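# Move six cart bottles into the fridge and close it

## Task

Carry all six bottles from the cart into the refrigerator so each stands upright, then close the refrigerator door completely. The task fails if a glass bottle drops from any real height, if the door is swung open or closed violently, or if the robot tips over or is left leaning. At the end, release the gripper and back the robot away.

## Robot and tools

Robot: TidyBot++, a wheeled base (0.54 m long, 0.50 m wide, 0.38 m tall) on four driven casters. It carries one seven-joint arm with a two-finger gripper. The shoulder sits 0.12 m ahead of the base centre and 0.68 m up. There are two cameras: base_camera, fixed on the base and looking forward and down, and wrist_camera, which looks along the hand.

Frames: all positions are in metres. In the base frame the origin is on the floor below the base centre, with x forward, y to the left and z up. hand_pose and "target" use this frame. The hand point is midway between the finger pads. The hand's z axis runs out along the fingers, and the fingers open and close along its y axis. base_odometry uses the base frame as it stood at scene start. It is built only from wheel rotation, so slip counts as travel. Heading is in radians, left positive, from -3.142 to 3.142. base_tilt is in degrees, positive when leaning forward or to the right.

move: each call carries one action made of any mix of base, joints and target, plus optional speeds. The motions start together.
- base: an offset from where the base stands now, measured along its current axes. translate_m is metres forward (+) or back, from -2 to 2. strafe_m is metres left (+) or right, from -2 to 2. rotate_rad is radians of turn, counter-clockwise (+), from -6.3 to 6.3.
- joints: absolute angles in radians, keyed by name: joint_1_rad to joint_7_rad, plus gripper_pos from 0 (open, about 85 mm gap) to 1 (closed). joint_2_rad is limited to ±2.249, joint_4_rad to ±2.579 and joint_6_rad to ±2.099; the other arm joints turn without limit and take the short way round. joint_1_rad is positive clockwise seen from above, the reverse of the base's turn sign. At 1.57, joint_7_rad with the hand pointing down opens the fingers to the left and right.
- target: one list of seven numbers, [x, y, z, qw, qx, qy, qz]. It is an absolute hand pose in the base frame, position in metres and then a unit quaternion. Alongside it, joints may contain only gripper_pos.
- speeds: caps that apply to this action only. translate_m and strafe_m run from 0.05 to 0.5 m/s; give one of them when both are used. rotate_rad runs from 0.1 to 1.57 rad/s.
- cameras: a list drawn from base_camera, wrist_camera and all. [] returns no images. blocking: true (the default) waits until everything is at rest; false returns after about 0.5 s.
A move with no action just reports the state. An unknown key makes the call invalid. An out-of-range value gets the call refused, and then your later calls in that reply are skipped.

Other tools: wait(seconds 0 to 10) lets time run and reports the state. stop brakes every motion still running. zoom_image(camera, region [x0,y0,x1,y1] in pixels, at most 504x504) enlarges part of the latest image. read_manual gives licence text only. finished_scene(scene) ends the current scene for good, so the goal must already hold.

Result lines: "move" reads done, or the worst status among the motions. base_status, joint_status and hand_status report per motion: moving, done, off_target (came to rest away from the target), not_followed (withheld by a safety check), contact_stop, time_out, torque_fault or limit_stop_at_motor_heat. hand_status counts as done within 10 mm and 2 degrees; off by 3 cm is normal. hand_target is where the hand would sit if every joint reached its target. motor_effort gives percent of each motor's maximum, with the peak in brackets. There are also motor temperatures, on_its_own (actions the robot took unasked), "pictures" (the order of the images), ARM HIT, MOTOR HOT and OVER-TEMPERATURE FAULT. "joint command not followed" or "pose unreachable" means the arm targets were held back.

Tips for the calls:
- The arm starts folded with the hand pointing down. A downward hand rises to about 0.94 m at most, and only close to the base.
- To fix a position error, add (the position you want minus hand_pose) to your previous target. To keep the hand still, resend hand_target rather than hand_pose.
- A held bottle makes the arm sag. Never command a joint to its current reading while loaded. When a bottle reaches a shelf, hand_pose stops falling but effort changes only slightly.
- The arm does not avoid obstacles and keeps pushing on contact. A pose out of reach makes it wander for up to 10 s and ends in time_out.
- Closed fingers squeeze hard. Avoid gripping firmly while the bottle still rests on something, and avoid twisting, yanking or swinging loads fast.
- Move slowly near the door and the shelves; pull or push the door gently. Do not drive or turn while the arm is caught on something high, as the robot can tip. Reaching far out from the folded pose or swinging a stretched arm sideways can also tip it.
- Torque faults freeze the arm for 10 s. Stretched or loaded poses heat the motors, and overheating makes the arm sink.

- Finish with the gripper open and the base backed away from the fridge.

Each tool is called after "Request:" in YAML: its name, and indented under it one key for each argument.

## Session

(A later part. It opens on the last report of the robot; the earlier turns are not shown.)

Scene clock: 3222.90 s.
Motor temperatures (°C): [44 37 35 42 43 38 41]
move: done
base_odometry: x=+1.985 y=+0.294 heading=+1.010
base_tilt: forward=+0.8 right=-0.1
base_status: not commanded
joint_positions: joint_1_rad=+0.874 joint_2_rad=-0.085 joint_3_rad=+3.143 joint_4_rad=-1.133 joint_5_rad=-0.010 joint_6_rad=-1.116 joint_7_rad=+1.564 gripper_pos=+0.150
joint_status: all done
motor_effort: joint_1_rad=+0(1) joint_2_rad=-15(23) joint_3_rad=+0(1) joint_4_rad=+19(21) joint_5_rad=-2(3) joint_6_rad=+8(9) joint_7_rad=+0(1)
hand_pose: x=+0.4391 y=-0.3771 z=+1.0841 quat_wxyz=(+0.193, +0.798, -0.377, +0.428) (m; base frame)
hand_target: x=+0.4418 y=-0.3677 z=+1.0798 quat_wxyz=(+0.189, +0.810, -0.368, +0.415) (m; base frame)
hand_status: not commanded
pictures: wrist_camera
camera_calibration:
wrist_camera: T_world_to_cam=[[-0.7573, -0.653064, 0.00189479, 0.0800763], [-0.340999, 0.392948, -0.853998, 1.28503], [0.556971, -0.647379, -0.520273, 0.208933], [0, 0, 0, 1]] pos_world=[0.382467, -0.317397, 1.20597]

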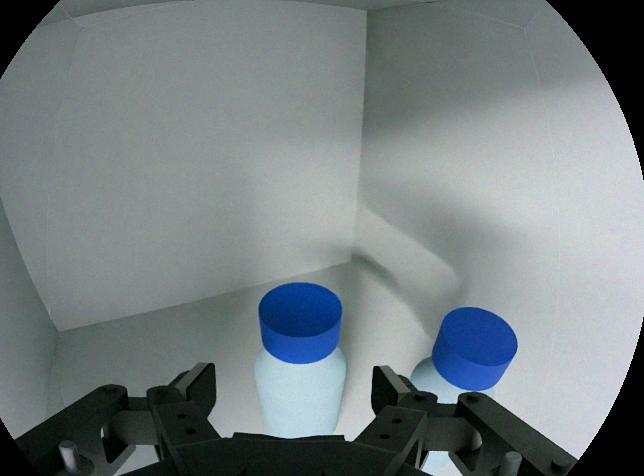

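Request:
move:
  joints: {"joint_2_rad": -0.47, "joint_4_rad": -1.32, "joint_6_rad": -1.39}
  cameras: ["wrist_camera"]

Request:
move:
  joints: {"joint_1_rad": 1.09}
  cameras: []

Request:
move:
  base: {"translate_m": -0.049, "strafe_m": 0.518}
  speeds: {"strafe_m": 0.4}
  cameras: []

Request:
move:
  joints: {"joint_1_rad": -0.86, "joint_2_rad": -0.3, "joint_4_rad": -1.14, "joint_6_rad": -1.45, "gripper_pos": 0.25}
  cameras: ["wrist_camera"]

Scene clock: 3230.17 s.
Motor temperatures (°C): [44 37 35 42 43 38 41]
move: done
base_odometry: x=+1.985 y=+0.294 heading=+1.010
base_tilt: forward=+0.8 right=-0.1
base_status: not commanded
joint_positions: joint_1_rad=+0.874 joint_2_rad=-0.472 joint_3_rad=+3.143 joint_4_rad=-1.299 joint_5_rad=-0.010 joint_6_rad=-1.337 joint_7_rad=+1.564 gripper_pos=+0.150
joint_status: all done
motor_effort: joint_1_rad=+0(1) joint_2_rad=+1(17) joint_3_rad=+1(1) joint_4_rad=+17(20) joint_5_rad=-2(3) joint_6_rad=+8(9) joint_7_rad=+0(1)
hand_pose: x=+0.3134 y=-0.2263 z=+1.0952 quat_wxyz=(+0.193, +0.799, -0.376, +0.428) (m; base frame)
hand_target: x=+0.3106 y=-0.2174 z=+1.0713 quat_wxyz=(+0.180, +0.819, -0.372, +0.397) (m; base frame)
hand_status: not commanded
pictures: wrist_camera
camera_calibration:
wrist_camera: T_world_to_cam=[[-0.756058, -0.654499, 0.00276974, 0.0816334], [-0.342826, 0.392411, -0.853513, 1.19229], [0.557536, -0.646255, -0.521064, 0.383276], [0, 0, 0, 1]] pos_world=[0.256777, -0.166744, 1.21712]

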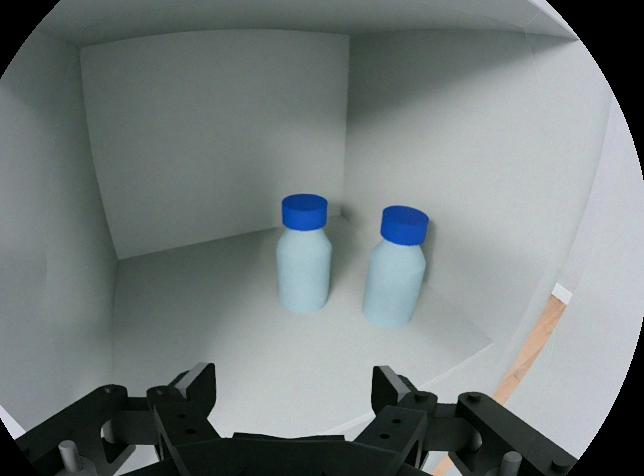

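Scene clock: 3231.43 s.
Motor temperatures (°C): [44 37 35 42 43 38 41]
move: done
base_odometry: x=+1.985 y=+0.294 heading=+1.010
base_tilt: forward=+0.8 right=-0.2
base_status: not commanded
joint_positions: joint_1_rad=+1.068 joint_2_rad=-0.472 joint_3_rad=+3.143 joint_4_rad=-1.299 joint_5_rad=-0.010 joint_6_rad=-1.338 joint_7_rad=+1.564 gripper_pos=+0.150
joint_status: all done
motor_effort: joint_1_rad=+0(1) joint_2_rad=+1(2) joint_3_rad=+1(2) joint_4_rad=+17(17) joint_5_rad=-2(3) joint_6_rad=+7(8) joint_7_rad=+1(1)
hand_pose: x=+0.2659 y=-0.2594 z=+1.0947 quat_wxyz=(+0.233, +0.759, -0.452, +0.407) (m; base frame)
hand_target: x=+0.2542 y=-0.2563 z=+1.0713 quat_wxyz=(+0.226, +0.770, -0.467, +0.373) (m; base frame)
hand_status: not commanded
pictures: none
No camera images: "cameras" was empty.

Scene clock: 3233.93 s.
Motor temperatures (°C): [44 36 35 42 43 38 41]
move: done
base_odometry: x=+1.521 y=+0.528 heading=+1.010
base_tilt: forward=+0.8 right=-0.1
base_status: done
joint_positions: joint_1_rad=+1.069 joint_2_rad=-0.473 joint_3_rad=+3.142 joint_4_rad=-1.304 joint_5_rad=-0.010 joint_6_rad=-1.342 joint_7_rad=+1.564 gripper_pos=+0.150
joint_status: not commanded
motor_effort: joint_1_rad=+0(1) joint_2_rad=+1(5) joint_3_rad=+1(5) joint_4_rad=+16(18) joint_5_rad=-2(3) joint_6_rad=+8(8) joint_7_rad=+0(1)
hand_pose: x=+0.2656 y=-0.2586 z=+1.0918 quat_wxyz=(+0.232, +0.761, -0.453, +0.404) (m; base frame)
hand_target: x=+0.2542 y=-0.2563 z=+1.0713 quat_wxyz=(+0.226, +0.770, -0.467, +0.373) (m; base frame)
hand_status: not commanded
pictures: none
No camera images: "cameras" was empty.

Scene clock: 3237.00 s.
Motor temperatures (°C): [44 36 35 42 43 38 41]
move: done
base_odometry: x=+1.521 y=+0.528 heading=+1.010
base_tilt: forward=+0.8 right=-0.2
base_status: not commanded
joint_positions: joint_1_rad=-0.838 joint_2_rad=-0.314 joint_3_rad=+3.142 joint_4_rad=-1.168 joint_5_rad=-0.010 joint_6_rad=-1.398 joint_7_rad=+1.564 gripper_pos=+0.250
joint_status: all done
motor_effort: joint_1_rad=+0(1) joint_2_rad=-5(5) joint_3_rad=+1(2) joint_4_rad=+17(18) joint_5_rad=-2(3) joint_6_rad=+7(8) joint_7_rad=+0(1)
hand_pose: x=+0.3493 y=+0.2618 z=+1.0928 quat_wxyz=(-0.181, +0.825, +0.365, +0.391) (m; base frame)
hand_target: x=+0.3424 y=+0.2615 z=+1.0885 quat_wxyz=(-0.172, +0.828, +0.380, +0.375) (m; base frame)
hand_status: not commanded
pictures: wrist_camera
camera_calibration:
wrist_camera: T_world_to_cam=[[0.7549, -0.655837, 0.00191552, -0.0982002], [-0.387718, -0.448634, -0.805235, 1.19416], [0.528962, 0.607129, -0.592953, 0.437808], [0, 0, 0, 1]] pos_world=[0.305544, 0.20553, 1.22136]

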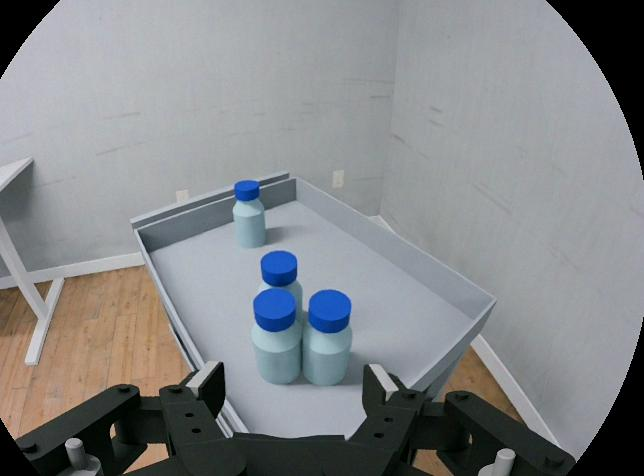

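Request:
move:
  base: {"translate_m": 0.355, "strafe_m": -0.03}
  speeds: {"translate_m": 0.3}
  joints: {"joint_1_rad": -1.35}
  cameras: ["wrist_camera", "base_camera"]

Scene clock: 3316.70 s.
Motor temperatures (°C): [44 36 35 42 43 38 41]
move: done
base_odometry: x=+1.735 y=+0.813 heading=+1.010
base_tilt: forward=+0.8 right=-0.2
base_status: done
joint_positions: joint_1_rad=-1.328 joint_2_rad=-0.309 joint_3_rad=+3.143 joint_4_rad=-1.164 joint_5_rad=-0.010 joint_6_rad=-1.401 joint_7_rad=+1.564 gripper_pos=+0.250
joint_status: all done
motor_effort: joint_1_rad=+0(1) joint_2_rad=-5(6) joint_3_rad=+1(3) joint_4_rad=+17(17) joint_5_rad=-2(3) joint_6_rad=+7(8) joint_7_rad=+0(1)
hand_pose: x=+0.1996 y=+0.3410 z=+1.0918 quat_wxyz=(-0.269, +0.713, +0.555, +0.334) (m; base frame)
hand_target: x=+0.1930 y=+0.3359 z=+1.0885 quat_wxyz=(-0.258, +0.711, +0.569, +0.322) (m; base frame)
hand_status: not commanded
pictures: base_camera, wrist_camera
camera_calibration:
wrist_camera: T_world_to_cam=[[0.974649, -0.223731, 0.0017389, -0.124238], [-0.132169, -0.58201, -0.802369, 1.16218], [0.180527, 0.781799, -0.596826, 0.482543], [0, 0, 0, 1]] pos_world=[0.187581, 0.271353, 1.22071]

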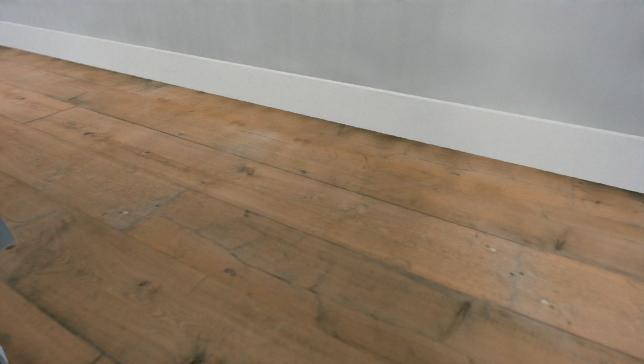

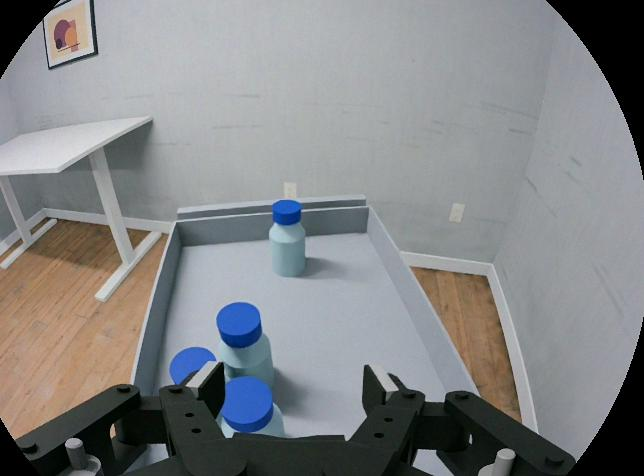

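Request:
move:
  joints: {"joint_1_rad": -1.475, "joint_2_rad": -0.506, "joint_4_rad": -1.774, "joint_6_rad": -0.884, "gripper_pos": 0.27}
  cameras: ["wrist_camera"]

Scene clock: 3377.70 s.
Motor temperatures (°C): [44 36 35 42 43 38 41]
move: done
base_odometry: x=+1.735 y=+0.813 heading=+1.010
base_tilt: forward=+0.8 right=-0.1
base_status: not commanded
joint_positions: joint_1_rad=-1.452 joint_2_rad=-0.492 joint_3_rad=+3.143 joint_4_rad=-1.756 joint_5_rad=-0.010 joint_6_rad=-0.931 joint_7_rad=+1.564 gripper_pos=+0.270
joint_status: all done
motor_effort: joint_1_rad=+0(1) joint_2_rad=-2(5) joint_3_rad=+1(2) joint_4_rad=+20(21) joint_5_rad=-2(3) joint_6_rad=+7(8) joint_7_rad=+0(1)
hand_pose: x=+0.1575 y=+0.3513 z=+0.9660 quat_wxyz=(-0.308, +0.668, +0.588, +0.337) (m; base frame)
hand_target: x=+0.1517 y=+0.3548 z=+0.9727 quat_wxyz=(-0.319, +0.651, +0.592, +0.352) (m; base frame)
hand_status: not commanded
pictures: wrist_camera
camera_calibration:
wrist_camera: T_world_to_cam=[[0.994472, -0.105002, 0.00032084, -0.12418], [-0.0570661, -0.543031, -0.837771, 1.07036], [0.0881419, 0.833122, -0.546022, 0.354459], [0, 0, 0, 1]] pos_world=[0.153332, 0.272891, 1.0903]

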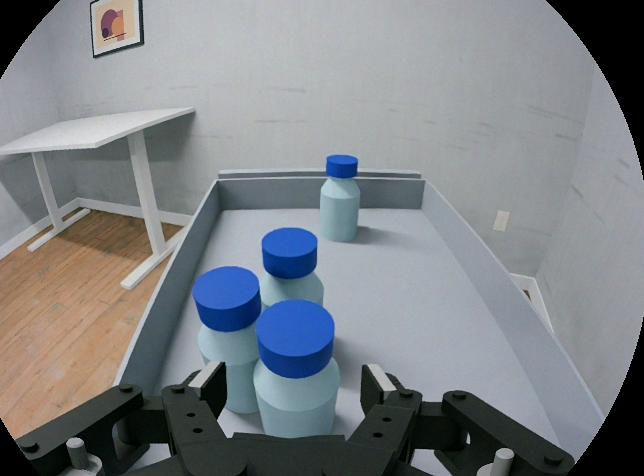

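Request:
move:
  joints: {"joint_2_rad": -0.429, "joint_4_rad": -1.837, "joint_6_rad": -0.746, "gripper_pos": 0.27}
  cameras: ["wrist_camera"]

Scene clock: 3395.70 s.
Motor temperatures (°C): [44 36 35 42 43 38 41]
move: done
base_odometry: x=+1.735 y=+0.813 heading=+1.010
base_tilt: forward=+0.8 right=-0.1
base_status: not commanded
joint_positions: joint_1_rad=-1.452 joint_2_rad=-0.430 joint_3_rad=+3.143 joint_4_rad=-1.821 joint_5_rad=-0.010 joint_6_rad=-0.790 joint_7_rad=+1.564 gripper_pos=+0.270
joint_status: all done
motor_effort: joint_1_rad=-1(1) joint_2_rad=-4(7) joint_3_rad=+1(2) joint_4_rad=+21(22) joint_5_rad=-2(3) joint_6_rad=+7(8) joint_7_rad=+0(1)
hand_pose: x=+0.1620 y=+0.3867 z=+0.9417 quat_wxyz=(-0.311, +0.667, +0.585, +0.341) (m; base frame)
hand_target: x=+0.1554 y=+0.3933 z=+0.9440 quat_wxyz=(-0.319, +0.652, +0.592, +0.351) (m; base frame)
hand_status: not commanded
pictures: wrist_camera
camera_calibration:
wrist_camera: T_world_to_cam=[[0.99433, -0.106337, 0.000207239, -0.124289], [-0.0567793, -0.532576, -0.844476, 1.07172], [0.0899092, 0.839676, -0.535594, 0.298688], [0, 0, 0, 1]] pos_world=[0.157581, 0.306755, 1.06504]

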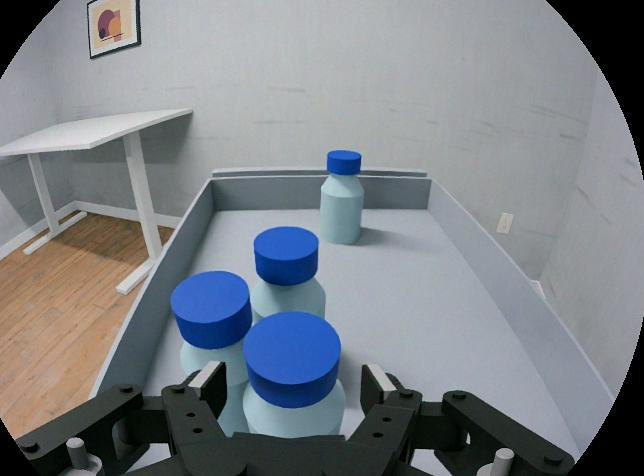

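Request:
move:
  joints: {"joint_1_rad": -1.487, "joint_2_rad": -0.383, "joint_4_rad": -1.864, "joint_6_rad": -0.673, "gripper_pos": 0.27}
  cameras: ["wrist_camera"]

Scene clock: 3407.10 s.
Motor temperatures (°C): [44 36 35 42 43 38 41]
move: done
base_odometry: x=+1.735 y=+0.813 heading=+1.010
base_tilt: forward=+0.8 right=-0.2
base_status: not commanded
joint_positions: joint_1_rad=-1.465 joint_2_rad=-0.388 joint_3_rad=+3.143 joint_4_rad=-1.846 joint_5_rad=-0.010 joint_6_rad=-0.714 joint_7_rad=+1.564 gripper_pos=+0.270
joint_status: all done
motor_effort: joint_1_rad=-1(1) joint_2_rad=-6(8) joint_3_rad=+1(1) joint_4_rad=+21(22) joint_5_rad=-1(2) joint_6_rad=+8(9) joint_7_rad=+0(1)
hand_pose: x=+0.1593 y=+0.4077 z=+0.9306 quat_wxyz=(-0.316, +0.661, +0.588, +0.342) (m; base frame)
hand_target: x=+0.1525 y=+0.4144 z=+0.9288 quat_wxyz=(-0.321, +0.648, +0.596, +0.349) (m; base frame)
hand_status: not commanded
pictures: wrist_camera
camera_calibration:
wrist_camera: T_world_to_cam=[[0.995563, -0.0940944, 0.000260277, -0.1246], [-0.0493787, -0.524801, -0.849792, 1.07399], [0.0800972, 0.846008, -0.527119, 0.266411], [0, 0, 0, 1]] pos_world=[0.155741, 0.326521, 1.05313]

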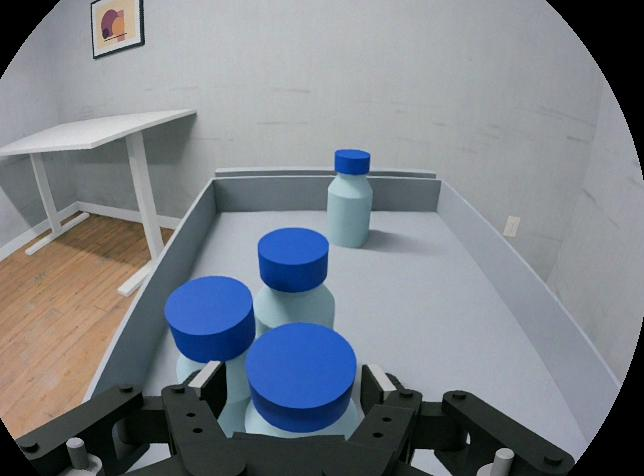

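Request:
move:
  joints: {"joint_1_rad": -1.446, "joint_2_rad": -0.336, "joint_4_rad": -1.882, "joint_6_rad": -0.612, "gripper_pos": 0.27}
  cameras: ["wrist_camera"]

Scene clock: 3416.43 s.
Motor temperatures (°C): [44 36 35 42 43 38 41]
move: done
base_odometry: x=+1.735 y=+0.813 heading=+1.010
base_tilt: forward=+0.8 right=-0.1
base_status: not commanded
joint_positions: joint_1_rad=-1.455 joint_2_rad=-0.342 joint_3_rad=+3.143 joint_4_rad=-1.864 joint_5_rad=-0.010 joint_6_rad=-0.653 joint_7_rad=+1.564 gripper_pos=+0.270
joint_status: all done
motor_effort: joint_1_rad=+0(1) joint_2_rad=-8(10) joint_3_rad=+1(1) joint_4_rad=+21(22) joint_5_rad=-2(3) joint_6_rad=+7(8) joint_7_rad=+1(1)
hand_pose: x=+0.1660 y=+0.4264 z=+0.9166 quat_wxyz=(-0.313, +0.665, +0.585, +0.343) (m; base frame)
hand_target: x=+0.1718 y=+0.4315 z=+0.9144 quat_wxyz=(-0.312, +0.661, +0.583, +0.354) (m; base frame)
hand_status: not commanded
pictures: wrist_camera
camera_calibration:
wrist_camera: T_world_to_cam=[[0.994438, -0.105324, 0.000202498, -0.124522], [-0.0556534, -0.527094, -0.847982, 1.07254], [0.0894195, 0.843255, -0.530024, 0.244984], [0, 0, 0, 1]] pos_world=[0.161613, 0.345633, 1.03937]

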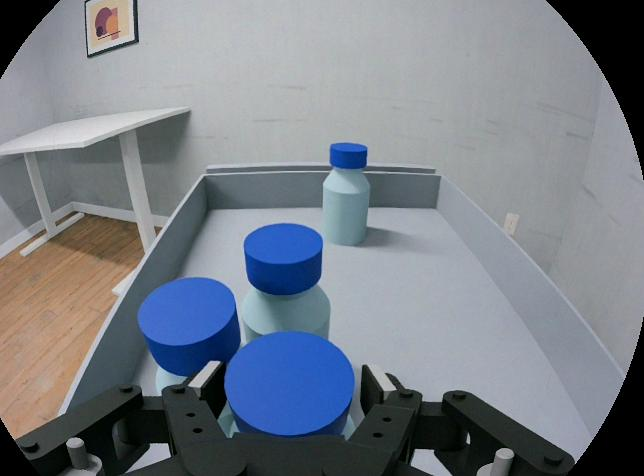

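Request:
move:
  joints: {"joint_1_rad": -1.472, "gripper_pos": 0.52}
  cameras: ["wrist_camera"]

Request:
move:
  joints: {"joint_2_rad": -0.352, "joint_4_rad": -1.82, "joint_6_rad": -0.72}
  cameras: ["wrist_camera"]

Scene clock: 3424.30 s.
Motor temperatures (°C): [44 36 35 41 43 38 41]
move: off_target
base_odometry: x=+1.735 y=+0.813 heading=+1.010
base_tilt: forward=+0.8 right=-0.1
base_status: not commanded
joint_positions: joint_1_rad=-1.459 joint_2_rad=-0.343 joint_3_rad=+3.143 joint_4_rad=-1.865 joint_5_rad=-0.009 joint_6_rad=-0.652 joint_7_rad=+1.564 gripper_pos=+0.429
joint_status: gripper_pos off_target (ended at +0.429, target +0.520); the others done
motor_effort: joint_1_rad=-1(3) joint_2_rad=-6(8) joint_3_rad=+0(2) joint_4_rad=+21(22) joint_5_rad=-4(5) joint_6_rad=+8(9) joint_7_rad=+0(1)
hand_pose: x=+0.1644 y=+0.4266 z=+0.9169 quat_wxyz=(-0.314, +0.663, +0.586, +0.343) (m; base frame)
hand_target: x=+0.1605 y=+0.4327 z=+0.9144 quat_wxyz=(-0.317, +0.653, +0.592, +0.350) (m; base frame)
hand_status: not commanded
pictures: wrist_camera
camera_calibration:
wrist_camera: T_world_to_cam=[[0.994901, -0.10085, 0.00142915, -0.125955], [-0.0521127, -0.526126, -0.848809, 1.07267], [0.0863546, 0.844406, -0.528698, 0.243923], [0, 0, 0, 1]] pos_world=[0.160148, 0.345687, 1.03963]

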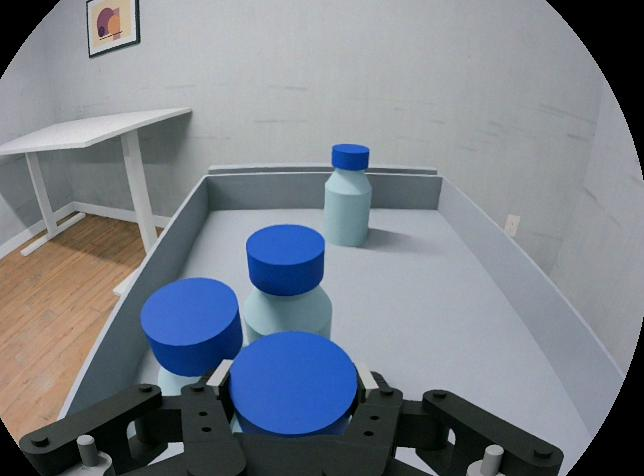

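Scene clock: 3425.07 s.
Motor temperatures (°C): [44 36 35 41 43 38 41]
move: done
base_odometry: x=+1.735 y=+0.813 heading=+1.010
base_tilt: forward=+0.8 right=-0.1
base_status: not commanded
joint_positions: joint_1_rad=-1.459 joint_2_rad=-0.343 joint_3_rad=+3.143 joint_4_rad=-1.845 joint_5_rad=-0.009 joint_6_rad=-0.693 joint_7_rad=+1.564 gripper_pos=+0.429
joint_status: all done
motor_effort: joint_1_rad=+0(2) joint_2_rad=-9(11) joint_3_rad=+1(1) joint_4_rad=+22(23) joint_5_rad=-2(5) joint_6_rad=+8(8) joint_7_rad=+0(1)
hand_pose: x=+0.1638 y=+0.4225 z=+0.9177 quat_wxyz=(-0.308, +0.667, +0.589, +0.336) (m; base frame)
hand_target: x=+0.1592 y=+0.4196 z=+0.9289 quat_wxyz=(-0.308, +0.658, +0.597, +0.340) (m; base frame)
hand_status: not commanded
pictures: wrist_camera
camera_calibration:
wrist_camera: T_world_to_cam=[[0.994949, -0.100378, 0.00122882, -0.125802], [-0.0538423, -0.543936, -0.837398, 1.06844], [0.0847249, 0.833102, -0.546593, 0.269378], [0, 0, 0, 1]] pos_world=[0.159871, 0.344115, 1.0421]

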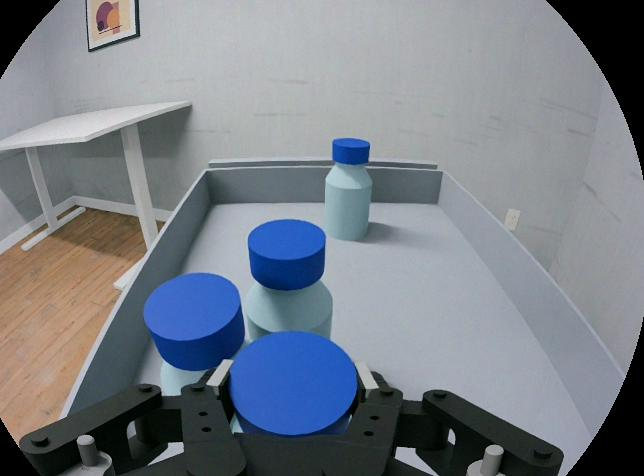

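Request:
move:
  joints: {"joint_2_rad": -0.37, "joint_4_rad": -1.757, "joint_6_rad": -0.755}
  cameras: ["wrist_camera"]

Request:
move:
  joints: {"joint_2_rad": -0.385, "joint_4_rad": -1.618, "joint_6_rad": -0.908}
  cameras: ["wrist_camera"]

Scene clock: 3438.53 s.
Motor temperatures (°C): [44 36 35 42 43 38 41]
move: off_target
base_odometry: x=+1.735 y=+0.813 heading=+1.010
base_tilt: forward=+0.8 right=-0.1
base_status: not commanded
joint_positions: joint_1_rad=-1.459 joint_2_rad=-0.347 joint_3_rad=+3.143 joint_4_rad=-1.802 joint_5_rad=-0.009 joint_6_rad=-0.732 joint_7_rad=+1.564 gripper_pos=+0.429
joint_status: joint_4_rad off_target (ended at -1.802, target -1.757); the others done
motor_effort: joint_1_rad=+0(1) joint_2_rad=-10(11) joint_3_rad=+0(1) joint_4_rad=+25(26) joint_5_rad=-2(2) joint_6_rad=+10(12) joint_7_rad=+1(1)
hand_pose: x=+0.1635 y=+0.4209 z=+0.9338 quat_wxyz=(-0.310, +0.666, +0.588, +0.339) (m; base frame)
hand_target: x=+0.1590 y=+0.4169 z=+0.9633 quat_wxyz=(-0.322, +0.650, +0.589, +0.355) (m; base frame)
hand_status: not commanded
pictures: wrist_camera
camera_calibration:
wrist_camera: T_world_to_cam=[[0.994981, -0.100055, 0.00134954, -0.125985], [-0.0529051, -0.537459, -0.841629, 1.08208], [0.0849344, 0.837333, -0.540055, 0.271568], [0, 0, 0, 1]] pos_world=[0.159534, 0.341574, 1.05754]

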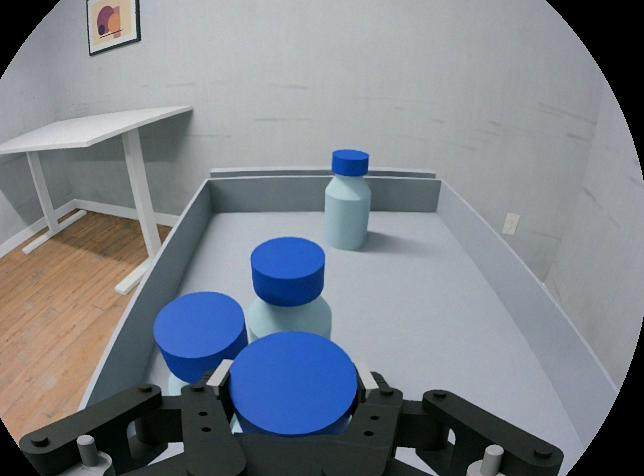

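Scene clock: 3439.87 s.
Motor temperatures (°C): [44 36 35 42 43 38 41]
move: off_target
base_odometry: x=+1.735 y=+0.813 heading=+1.010
base_tilt: forward=+0.8 right=-0.1
base_status: not commanded
joint_positions: joint_1_rad=-1.459 joint_2_rad=-0.365 joint_3_rad=+3.143 joint_4_rad=-1.660 joint_5_rad=-0.009 joint_6_rad=-0.873 joint_7_rad=+1.564 gripper_pos=+0.429
joint_status: joint_4_rad off_target (ended at -1.660, target -1.618); the others done
motor_effort: joint_1_rad=+0(1) joint_2_rad=-9(12) joint_3_rad=+1(1) joint_4_rad=+24(27) joint_5_rad=-2(2) joint_6_rad=+11(11) joint_7_rad=+0(1)
hand_pose: x=+0.1618 y=+0.4075 z=+0.9854 quat_wxyz=(-0.316, +0.662, +0.586, +0.345) (m; base frame)
hand_target: x=+0.1572 y=+0.3988 z=+1.0079 quat_wxyz=(-0.322, +0.650, +0.589, +0.356) (m; base frame)
hand_status: not commanded
pictures: wrist_camera
camera_calibration:
wrist_camera: T_world_to_cam=[[0.995096, -0.0988957, 0.00181177, -0.126597], [-0.0502691, -0.521417, -0.85182, 1.1213], [0.085186, 0.847551, -0.523832, 0.290614], [0, 0, 0, 1]] pos_world=[0.157586, 0.325833, 1.1076]

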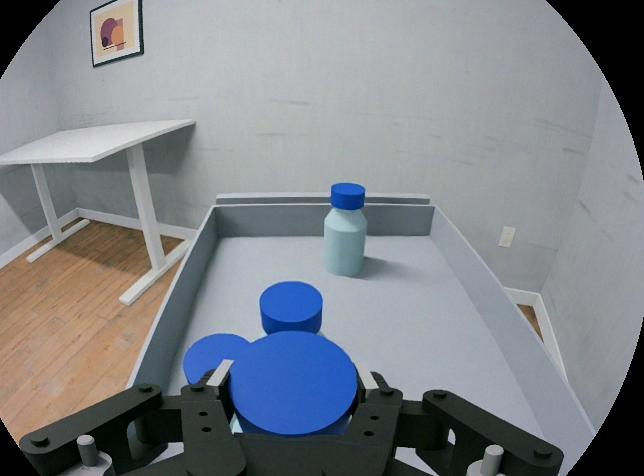

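Bottle B is lifted. Retract to carry and go.

Request:
move:
  joints: {"joint_2_rad": -0.415, "joint_4_rad": -1.354, "joint_6_rad": -1.205}
  cameras: []

Request:
move:
  joints: {"joint_2_rad": -0.488, "joint_4_rad": -1.256, "joint_6_rad": -1.375}
  cameras: []

Request:
move:
  base: {"translate_m": -0.306}
  cameras: ["wrist_camera"]

Scene clock: 3445.30 s.
Motor temperatures (°C): [44 36 35 42 43 38 41]
move: off_target
base_odometry: x=+1.735 y=+0.813 heading=+1.010
base_tilt: forward=+0.8 right=-0.1
base_status: not commanded
joint_positions: joint_1_rad=-1.459 joint_2_rad=-0.399 joint_3_rad=+3.143 joint_4_rad=-1.395 joint_5_rad=-0.009 joint_6_rad=-1.170 joint_7_rad=+1.564 gripper_pos=+0.429
joint_status: joint_4_rad off_target (ended at -1.395, target -1.354); the others done
motor_effort: joint_1_rad=+0(1) joint_2_rad=-6(11) joint_3_rad=+1(1) joint_4_rad=+22(25) joint_5_rad=-2(3) joint_6_rad=+10(11) joint_7_rad=+0(1)
hand_pose: x=+0.1556 y=+0.3563 z=+1.0663 quat_wxyz=(-0.317, +0.660, +0.586, +0.346) (m; base frame)
hand_target: x=+0.1518 y=+0.3440 z=+1.0837 quat_wxyz=(-0.321, +0.651, +0.590, +0.355) (m; base frame)
hand_status: not commanded
pictures: none
No camera images: "cameras" was empty.

Scene clock: 3446.53 s.
Motor temperatures (°C): [44 36 35 42 43 38 41]
move: done
base_odometry: x=+1.735 y=+0.813 heading=+1.010
base_tilt: forward=+0.8 right=-0.1
base_status: not commanded
joint_positions: joint_1_rad=-1.459 joint_2_rad=-0.481 joint_3_rad=+3.143 joint_4_rad=-1.294 joint_5_rad=-0.009 joint_6_rad=-1.341 joint_7_rad=+1.564 gripper_pos=+0.429
joint_status: all done
motor_effort: joint_1_rad=+0(1) joint_2_rad=-1(9) joint_3_rad=+1(1) joint_4_rad=+20(23) joint_5_rad=-2(2) joint_6_rad=+11(11) joint_7_rad=+0(1)
hand_pose: x=+0.1483 y=+0.2921 z=+1.0995 quat_wxyz=(-0.320, +0.658, +0.585, +0.349) (m; base frame)
hand_target: x=+0.1456 y=+0.2816 z=+1.1110 quat_wxyz=(-0.321, +0.651, +0.589, +0.355) (m; base frame)
hand_status: not commanded
pictures: none
No camera images: "cameras" was empty.

Scene clock: 3448.40 s.
Motor temperatures (°C): [44 36 35 42 43 38 41]
move: done
base_odometry: x=+1.572 y=+0.554 heading=+1.011
base_tilt: forward=+0.8 right=-0.1
base_status: done
joint_positions: joint_1_rad=-1.459 joint_2_rad=-0.480 joint_3_rad=+3.138 joint_4_rad=-1.294 joint_5_rad=-0.009 joint_6_rad=-1.343 joint_7_rad=+1.564 gripper_pos=+0.429
joint_status: not commanded
motor_effort: joint_1_rad=+0(1) joint_2_rad=+0(4) joint_3_rad=+1(4) joint_4_rad=+20(21) joint_5_rad=-2(4) joint_6_rad=+10(11) joint_7_rad=+0(1)
hand_pose: x=+0.1460 y=+0.2925 z=+1.0986 quat_wxyz=(-0.319, +0.657, +0.588, +0.348) (m; base frame)
hand_target: x=+0.1456 y=+0.2816 z=+1.1110 quat_wxyz=(-0.321, +0.651, +0.589, +0.355) (m; base frame)
hand_status: not commanded
pictures: wrist_camera
camera_calibration:
wrist_camera: T_world_to_cam=[[0.995837, -0.0909471, 0.00614945, -0.129692], [-0.0415338, -0.512761, -0.857526, 1.1595], [0.0811427, 0.853701, -0.514404, 0.43715], [0, 0, 0, 1]] pos_world=[0.141839, 0.209558, 1.21997]

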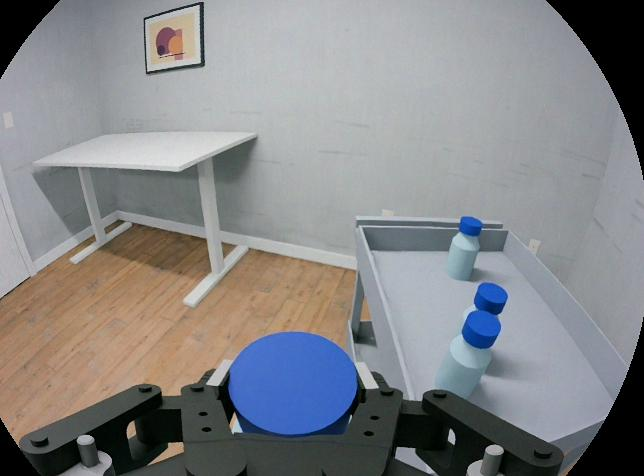

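Request:
move:
  joints: {"joint_1_rad": 1.11}
  cameras: []

Request:
move:
  base: {"strafe_m": -0.488}
  cameras: ["wrist_camera"]

Scene clock: 3460.13 s.
Motor temperatures (°C): [44 36 35 42 43 38 41]
move: done
base_odometry: x=+1.572 y=+0.554 heading=+1.011
base_tilt: forward=+0.8 right=-0.1
base_status: not commanded
joint_positions: joint_1_rad=+1.088 joint_2_rad=-0.480 joint_3_rad=+3.138 joint_4_rad=-1.294 joint_5_rad=-0.009 joint_6_rad=-1.343 joint_7_rad=+1.564 gripper_pos=+0.429
joint_status: all done
motor_effort: joint_1_rad=+0(2) joint_2_rad=-1(1) joint_3_rad=+1(2) joint_4_rad=+20(20) joint_5_rad=-2(3) joint_6_rad=+10(11) joint_7_rad=+0(1)
hand_pose: x=+0.2605 y=-0.2575 z=+1.0986 quat_wxyz=(+0.240, +0.754, -0.456, +0.407) (m; base frame)
hand_target: x=+0.2460 y=-0.2527 z=+1.1110 quat_wxyz=(+0.252, +0.746, -0.463, +0.407) (m; base frame)
hand_status: not commanded
pictures: none
No camera images: "cameras" was empty.

Scene clock: 3462.47 s.
Motor temperatures (°C): [44 36 35 42 43 38 41]
move: done
base_odometry: x=+1.986 y=+0.294 heading=+1.010
base_tilt: forward=+0.8 right=-0.1
base_status: done
joint_positions: joint_1_rad=+1.088 joint_2_rad=-0.471 joint_3_rad=+3.139 joint_4_rad=-1.294 joint_5_rad=-0.009 joint_6_rad=-1.345 joint_7_rad=+1.564 gripper_pos=+0.429
joint_status: not commanded
motor_effort: joint_1_rad=+0(1) joint_2_rad=+0(5) joint_3_rad=+1(2) joint_4_rad=+20(21) joint_5_rad=-2(3) joint_6_rad=+10(11) joint_7_rad=+0(1)
hand_pose: x=+0.2611 y=-0.2607 z=+1.0956 quat_wxyz=(+0.237, +0.756, -0.458, +0.403) (m; base frame)
hand_target: x=+0.2460 y=-0.2527 z=+1.1110 quat_wxyz=(+0.252, +0.746, -0.463, +0.407) (m; base frame)
hand_status: not commanded
pictures: wrist_camera
camera_calibration:
wrist_camera: T_world_to_cam=[[-0.87698, -0.480498, 0.00523158, 0.0938122], [-0.255546, 0.457134, -0.851895, 1.18053], [0.406942, -0.748432, -0.523687, 0.405985], [0, 0, 0, 1]] pos_world=[0.218739, -0.190733, 1.21781]

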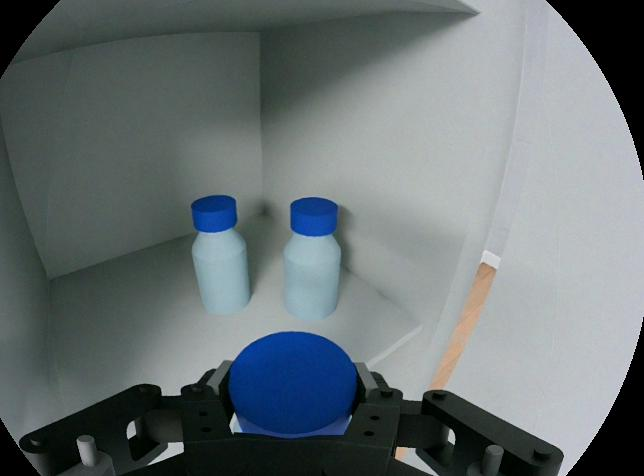

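Request:
move:
  joints: {"joint_1_rad": 0.704}
  cameras: []

Request:
move:
  joints: {"joint_2_rad": -0.202, "joint_4_rad": -1.16, "joint_6_rad": -1.094}
  cameras: ["wrist_camera"]

Scene clock: 3489.53 s.
Motor temperatures (°C): [44 36 35 42 43 38 41]
move: done
base_odometry: x=+1.986 y=+0.294 heading=+1.010
base_tilt: forward=+0.8 right=-0.1
base_status: not commanded
joint_positions: joint_1_rad=+0.726 joint_2_rad=-0.471 joint_3_rad=+3.139 joint_4_rad=-1.294 joint_5_rad=-0.009 joint_6_rad=-1.345 joint_7_rad=+1.564 gripper_pos=+0.429
joint_status: all done
motor_effort: joint_1_rad=+0(1) joint_2_rad=-1(2) joint_3_rad=+1(2) joint_4_rad=+19(20) joint_5_rad=-2(3) joint_6_rad=+10(11) joint_7_rad=+0(1)
hand_pose: x=+0.3443 y=-0.1933 z=+1.0956 quat_wxyz=(+0.161, +0.826, -0.314, +0.439) (m; base frame)
hand_target: x=+0.3355 y=-0.1820 z=+1.1110 quat_wxyz=(+0.165, +0.824, -0.303, +0.449) (m; base frame)
hand_status: not commanded
pictures: none
No camera images: "cameras" was empty.

Scene clock: 3491.23 s.
Motor temperatures (°C): [44 36 35 42 43 38 41]
move: off_target
base_odometry: x=+1.986 y=+0.294 heading=+1.010
base_tilt: forward=+0.8 right=-0.1
base_status: not commanded
joint_positions: joint_1_rad=+0.726 joint_2_rad=-0.183 joint_3_rad=+3.139 joint_4_rad=-1.205 joint_5_rad=-0.009 joint_6_rad=-1.156 joint_7_rad=+1.564 gripper_pos=+0.429
joint_status: joint_4_rad off_target (ended at -1.205, target -1.160); the others done
motor_effort: joint_1_rad=-1(1) joint_2_rad=-14(18) joint_3_rad=+1(2) joint_4_rad=+22(24) joint_5_rad=-2(3) joint_6_rad=+10(12) joint_7_rad=+0(1)
hand_pose: x=+0.4569 y=-0.2932 z=+1.0816 quat_wxyz=(+0.159, +0.828, -0.316, +0.435) (m; base frame)
hand_target: x=+0.4619 y=-0.2894 z=+1.1308 quat_wxyz=(+0.179, +0.803, -0.295, +0.486) (m; base frame)
hand_status: not commanded
pictures: wrist_camera
camera_calibration:
wrist_camera: T_world_to_cam=[[-0.650229, -0.75973, 0.00348287, 0.0663907], [-0.406889, 0.344365, -0.846082, 1.2633], [0.641594, -0.551564, -0.533042, 0.25524], [0, 0, 0, 1]] pos_world=[0.393433, -0.243817, 1.20468]

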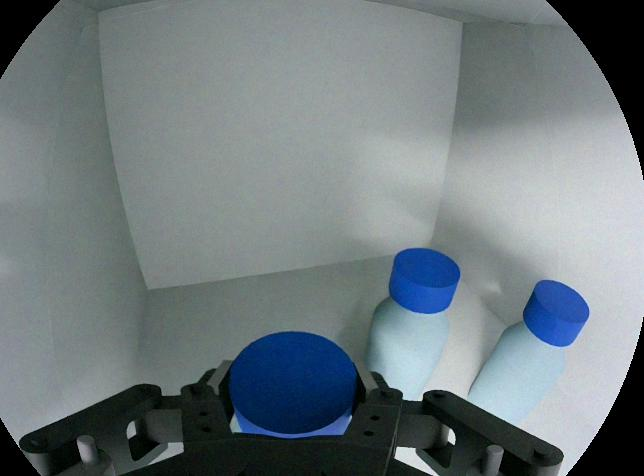

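Request:
move:
  joints: {"joint_2_rad": -0.008, "joint_4_rad": -1.033, "joint_6_rad": -1.03}
  cameras: ["wrist_camera"]

Scene clock: 3502.77 s.
Motor temperatures (°C): [44 36 35 42 43 38 41]
move: off_target
base_odometry: x=+1.986 y=+0.294 heading=+1.010
base_tilt: forward=+0.8 right=-0.1
base_status: not commanded
joint_positions: joint_1_rad=+0.726 joint_2_rad=+0.014 joint_3_rad=+3.139 joint_4_rad=-1.078 joint_5_rad=-0.009 joint_6_rad=-1.091 joint_7_rad=+1.564 gripper_pos=+0.429
joint_status: joint_4_rad off_target (ended at -1.078, target -1.033); the others done
motor_effort: joint_1_rad=+0(1) joint_2_rad=-22(27) joint_3_rad=+0(1) joint_4_rad=+23(25) joint_5_rad=-2(3) joint_6_rad=+10(12) joint_7_rad=+0(1)
hand_pose: x=+0.5258 y=-0.3544 z=+1.0688 quat_wxyz=(+0.158, +0.829, -0.317, +0.434) (m; base frame)
hand_target: x=+0.5321 y=-0.3491 z=+1.1208 quat_wxyz=(+0.178, +0.804, -0.295, +0.485) (m; base frame)
hand_status: not commanded
pictures: wrist_camera
camera_calibration:
wrist_camera: T_world_to_cam=[[-0.65057, -0.759441, 0.00273462, 0.0658416], [-0.408483, 0.346884, -0.844283, 1.30145], [0.640234, -0.550382, -0.535891, 0.17468], [0, 0, 0, 1]] pos_world=[0.462617, -0.305308, 1.19222]

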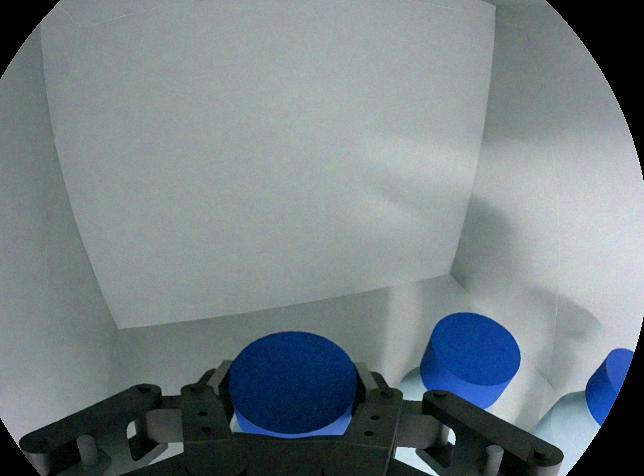

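Request:
move:
  joints: {"joint_2_rad": -0.018, "joint_4_rad": -1.12, "joint_6_rad": -0.995}
  cameras: []

Request:
move:
  joints: {"joint_2_rad": -0.024, "joint_4_rad": -1.145, "joint_6_rad": -0.975}
  cameras: ["wrist_camera"]

Scene clock: 3522.13 s.
Motor temperatures (°C): [44 36 35 42 43 38 41]
move: done
base_odometry: x=+1.986 y=+0.294 heading=+1.010
base_tilt: forward=+0.8 right=-0.1
base_status: not commanded
joint_positions: joint_1_rad=+0.726 joint_2_rad=+0.007 joint_3_rad=+3.139 joint_4_rad=-1.122 joint_5_rad=-0.009 joint_6_rad=-1.055 joint_7_rad=+1.564 gripper_pos=+0.429
joint_status: all done
motor_effort: joint_1_rad=+0(1) joint_2_rad=-22(24) joint_3_rad=+0(1) joint_4_rad=+23(24) joint_5_rad=-2(3) joint_6_rad=+10(11) joint_7_rad=+0(1)
hand_pose: x=+0.5274 y=-0.3558 z=+1.0575 quat_wxyz=(+0.157, +0.829, -0.317, +0.433) (m; base frame)
hand_target: x=+0.5330 y=-0.3498 z=+1.0882 quat_wxyz=(+0.172, +0.814, -0.299, +0.468) (m; base frame)
hand_status: not commanded
pictures: none
No camera images: "cameras" was empty.

Scene clock: 3522.73 s.
Motor temperatures (°C): [44 36 35 42 43 38 41]
move: done
base_odometry: x=+1.986 y=+0.294 heading=+1.010
base_tilt: forward=+0.8 right=-0.1
base_status: not commanded
joint_positions: joint_1_rad=+0.726 joint_2_rad=-0.002 joint_3_rad=+3.139 joint_4_rad=-1.143 joint_5_rad=-0.009 joint_6_rad=-1.031 joint_7_rad=+1.564 gripper_pos=+0.429
joint_status: all done
motor_effort: joint_1_rad=+0(1) joint_2_rad=-21(24) joint_3_rad=+1(1) joint_4_rad=+23(23) joint_5_rad=-2(3) joint_6_rad=+10(11) joint_7_rad=+1(1)
hand_pose: x=+0.5274 y=-0.3559 z=+1.0572 quat_wxyz=(+0.159, +0.826, -0.316, +0.438) (m; base frame)
hand_target: x=+0.5333 y=-0.3500 z=+1.0831 quat_wxyz=(+0.172, +0.813, -0.299, +0.469) (m; base frame)
hand_status: not commanded
pictures: wrist_camera
camera_calibration:
wrist_camera: T_world_to_cam=[[-0.650899, -0.75916, 0.00268559, 0.0661306], [-0.40209, 0.341744, -0.849432, 1.29304], [0.643937, -0.553974, -0.527692, 0.154659], [0, 0, 0, 1]] pos_world=[0.463373, -0.306009, 1.17979]

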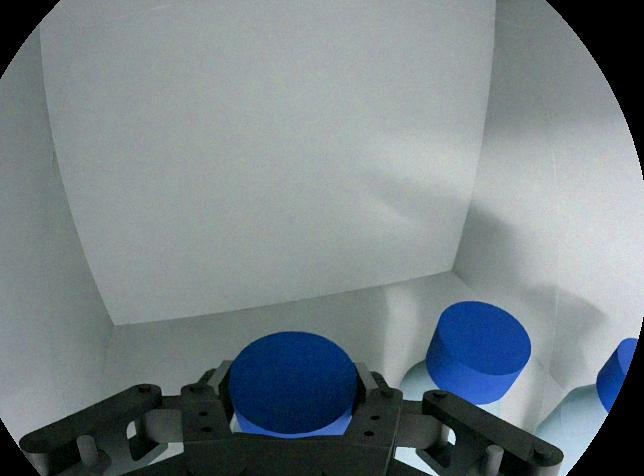

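Request:
move:
  joints: {"joint_2_rad": -0.03, "joint_4_rad": -1.17, "joint_6_rad": -0.968}
  cameras: []

Request:
move:
  joints: {"joint_2_rad": -0.036, "joint_4_rad": -1.195, "joint_6_rad": -0.95}
  cameras: ["wrist_camera"]

Scene clock: 3527.67 s.
Motor temperatures (°C): [44 36 35 42 43 38 41]
move: done
base_odometry: x=+1.986 y=+0.294 heading=+1.010
base_tilt: forward=+0.8 right=-0.1
base_status: not commanded
joint_positions: joint_1_rad=+0.726 joint_2_rad=-0.011 joint_3_rad=+3.139 joint_4_rad=-1.160 joint_5_rad=-0.009 joint_6_rad=-1.015 joint_7_rad=+1.564 gripper_pos=+0.429
joint_status: all done
motor_effort: joint_1_rad=+0(1) joint_2_rad=-21(22) joint_3_rad=+0(1) joint_4_rad=+21(23) joint_5_rad=-2(2) joint_6_rad=+8(9) joint_7_rad=+0(1)
hand_pose: x=+0.5262 y=-0.3549 z=+1.0574 quat_wxyz=(+0.161, +0.824, -0.315, +0.441) (m; base frame)
hand_target: x=+0.5318 y=-0.3488 z=+1.0744 quat_wxyz=(+0.170, +0.816, -0.300, +0.464) (m; base frame)
hand_status: not commanded
pictures: none
No camera images: "cameras" was empty.

Scene clock: 3528.27 s.
Motor temperatures (°C): [44 36 35 42 43 38 41]
move: done
base_odometry: x=+1.986 y=+0.294 heading=+1.010
base_tilt: forward=+0.8 right=-0.1
base_status: not commanded
joint_positions: joint_1_rad=+0.726 joint_2_rad=-0.023 joint_3_rad=+3.139 joint_4_rad=-1.181 joint_5_rad=-0.009 joint_6_rad=-0.994 joint_7_rad=+1.564 gripper_pos=+0.429
joint_status: all done
motor_effort: joint_1_rad=+0(1) joint_2_rad=-20(21) joint_3_rad=+0(1) joint_4_rad=+21(22) joint_5_rad=-2(3) joint_6_rad=+8(8) joint_7_rad=+0(1)
hand_pose: x=+0.5251 y=-0.3539 z=+1.0577 quat_wxyz=(+0.163, +0.822, -0.315, +0.446) (m; base frame)
hand_target: x=+0.5317 y=-0.3487 z=+1.0685 quat_wxyz=(+0.170, +0.816, -0.300, +0.463) (m; base frame)
hand_status: not commanded
pictures: wrist_camera
camera_calibration:
wrist_camera: T_world_to_cam=[[-0.651168, -0.758928, 0.00290285, 0.0661307], [-0.38855, 0.330089, -0.860274, 1.2921], [0.651928, -0.56131, -0.509824, 0.131828], [0, 0, 0, 1]] pos_world=[0.459165, -0.302323, 1.17858]

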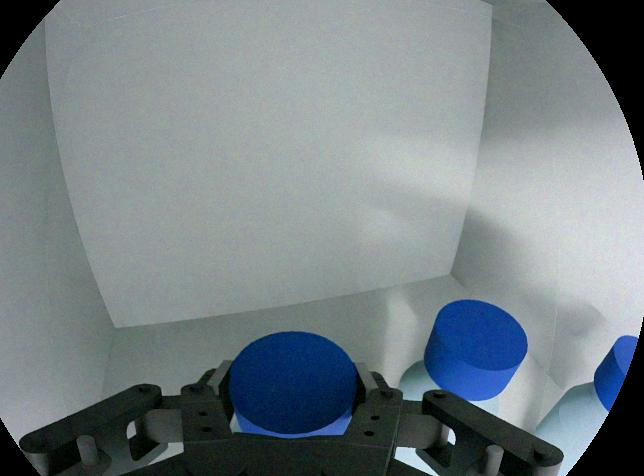

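Request:
move:
  joints: {"joint_2_rad": -0.034, "joint_4_rad": -1.205, "joint_6_rad": -1.0}
  cameras: []

Request:
move:
  joints: {"gripper_pos": 0.32}
  cameras: ["wrist_camera"]

Scene clock: 3539.40 s.
Motor temperatures (°C): [44 36 35 42 43 38 41]
move: done
base_odometry: x=+1.986 y=+0.294 heading=+1.010
base_tilt: forward=+0.8 right=-0.1
base_status: not commanded
joint_positions: joint_1_rad=+0.726 joint_2_rad=-0.025 joint_3_rad=+3.139 joint_4_rad=-1.183 joint_5_rad=-0.009 joint_6_rad=-0.996 joint_7_rad=+1.564 gripper_pos=+0.429
joint_status: all done
motor_effort: joint_1_rad=+0(1) joint_2_rad=-18(20) joint_3_rad=+0(1) joint_4_rad=+20(21) joint_5_rad=-2(2) joint_6_rad=+7(8) joint_7_rad=+1(1)
hand_pose: x=+0.5239 y=-0.3528 z=+1.0574 quat_wxyz=(+0.162, +0.822, -0.315, +0.445) (m; base frame)
hand_target: x=+0.5255 y=-0.3434 z=+1.0489 quat_wxyz=(+0.161, +0.830, -0.305, +0.438) (m; base frame)
hand_status: not commanded
pictures: none
No camera images: "cameras" was empty.

Scene clock: 3540.03 s.
Motor temperatures (°C): [44 36 35 42 43 38 41]
move: done
base_odometry: x=+1.986 y=+0.294 heading=+1.010
base_tilt: forward=+0.8 right=-0.1
base_status: not commanded
joint_positions: joint_1_rad=+0.726 joint_2_rad=-0.025 joint_3_rad=+3.139 joint_4_rad=-1.186 joint_5_rad=-0.009 joint_6_rad=-0.996 joint_7_rad=+1.564 gripper_pos=+0.320
joint_status: all done
motor_effort: joint_1_rad=-1(1) joint_2_rad=-18(19) joint_3_rad=+0(1) joint_4_rad=+20(20) joint_5_rad=-3(3) joint_6_rad=+8(8) joint_7_rad=+0(1)
hand_pose: x=+0.5238 y=-0.3527 z=+1.0558 quat_wxyz=(+0.162, +0.823, -0.315, +0.444) (m; base frame)
hand_target: x=+0.5255 y=-0.3434 z=+1.0489 quat_wxyz=(+0.161, +0.830, -0.305, +0.438) (m; base frame)
hand_status: not commanded
pictures: wrist_camera
camera_calibration:
wrist_camera: T_world_to_cam=[[-0.651117, -0.758972, 0.00284686, 0.0662022], [-0.391801, 0.332906, -0.857709, 1.2895], [0.65003, -0.559585, -0.514127, 0.138554], [0, 0, 0, 1]] pos_world=[0.458269, -0.301505, 1.17706]

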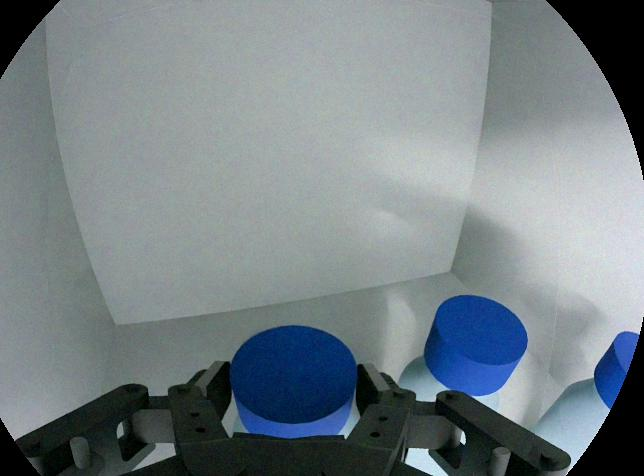

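Request:
move:
  joints: {"gripper_pos": 0.2}
  cameras: []

Request:
move:
  joints: {"joint_2_rad": -0.075, "joint_4_rad": -1.118, "joint_6_rad": -1.158}
  cameras: ["wrist_camera"]

Scene clock: 3550.67 s.
Motor temperatures (°C): [44 36 35 42 43 38 41]
move: done
base_odometry: x=+1.986 y=+0.294 heading=+1.010
base_tilt: forward=+0.8 right=-0.1
base_status: not commanded
joint_positions: joint_1_rad=+0.726 joint_2_rad=-0.025 joint_3_rad=+3.139 joint_4_rad=-1.186 joint_5_rad=-0.009 joint_6_rad=-0.996 joint_7_rad=+1.564 gripper_pos=+0.200
joint_status: all done
motor_effort: joint_1_rad=+0(1) joint_2_rad=-18(18) joint_3_rad=+1(1) joint_4_rad=+20(20) joint_5_rad=-2(3) joint_6_rad=+8(8) joint_7_rad=+0(1)
hand_pose: x=+0.5238 y=-0.3527 z=+1.0558 quat_wxyz=(+0.162, +0.823, -0.315, +0.444) (m; base frame)
hand_target: x=+0.5255 y=-0.3434 z=+1.0489 quat_wxyz=(+0.161, +0.830, -0.305, +0.438) (m; base frame)
hand_status: not commanded
pictures: none
No camera images: "cameras" was empty.

Scene clock: 3551.67 s.
Motor temperatures (°C): [44 36 35 42 43 38 41]
move: done
base_odometry: x=+1.986 y=+0.294 heading=+1.010
base_tilt: forward=+0.8 right=-0.1
base_status: not commanded
joint_positions: joint_1_rad=+0.726 joint_2_rad=-0.074 joint_3_rad=+3.139 joint_4_rad=-1.139 joint_5_rad=-0.009 joint_6_rad=-1.111 joint_7_rad=+1.564 gripper_pos=+0.200
joint_status: all done
motor_effort: joint_1_rad=-1(1) joint_2_rad=-16(20) joint_3_rad=+0(1) joint_4_rad=+19(21) joint_5_rad=-3(3) joint_6_rad=+8(8) joint_7_rad=+0(1)
hand_pose: x=+0.4961 y=-0.3280 z=+1.0767 quat_wxyz=(+0.159, +0.827, -0.316, +0.436) (m; base frame)
hand_target: x=+0.4946 y=-0.3172 z=+1.0763 quat_wxyz=(+0.156, +0.837, -0.307, +0.425) (m; base frame)
hand_status: not commanded
pictures: wrist_camera
camera_calibration:
wrist_camera: T_world_to_cam=[[-0.650403, -0.759583, 0.00310098, 0.0660429], [-0.404764, 0.343124, -0.847604, 1.28725], [0.642761, -0.552539, -0.530621, 0.20478], [0, 0, 0, 1]] pos_world=[0.432363, -0.278374, 1.19954]

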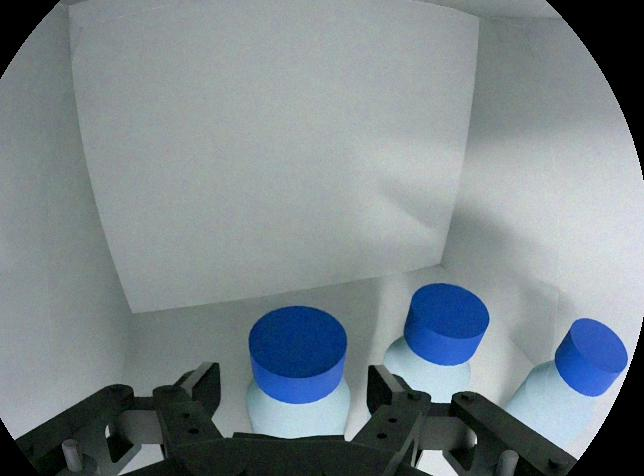

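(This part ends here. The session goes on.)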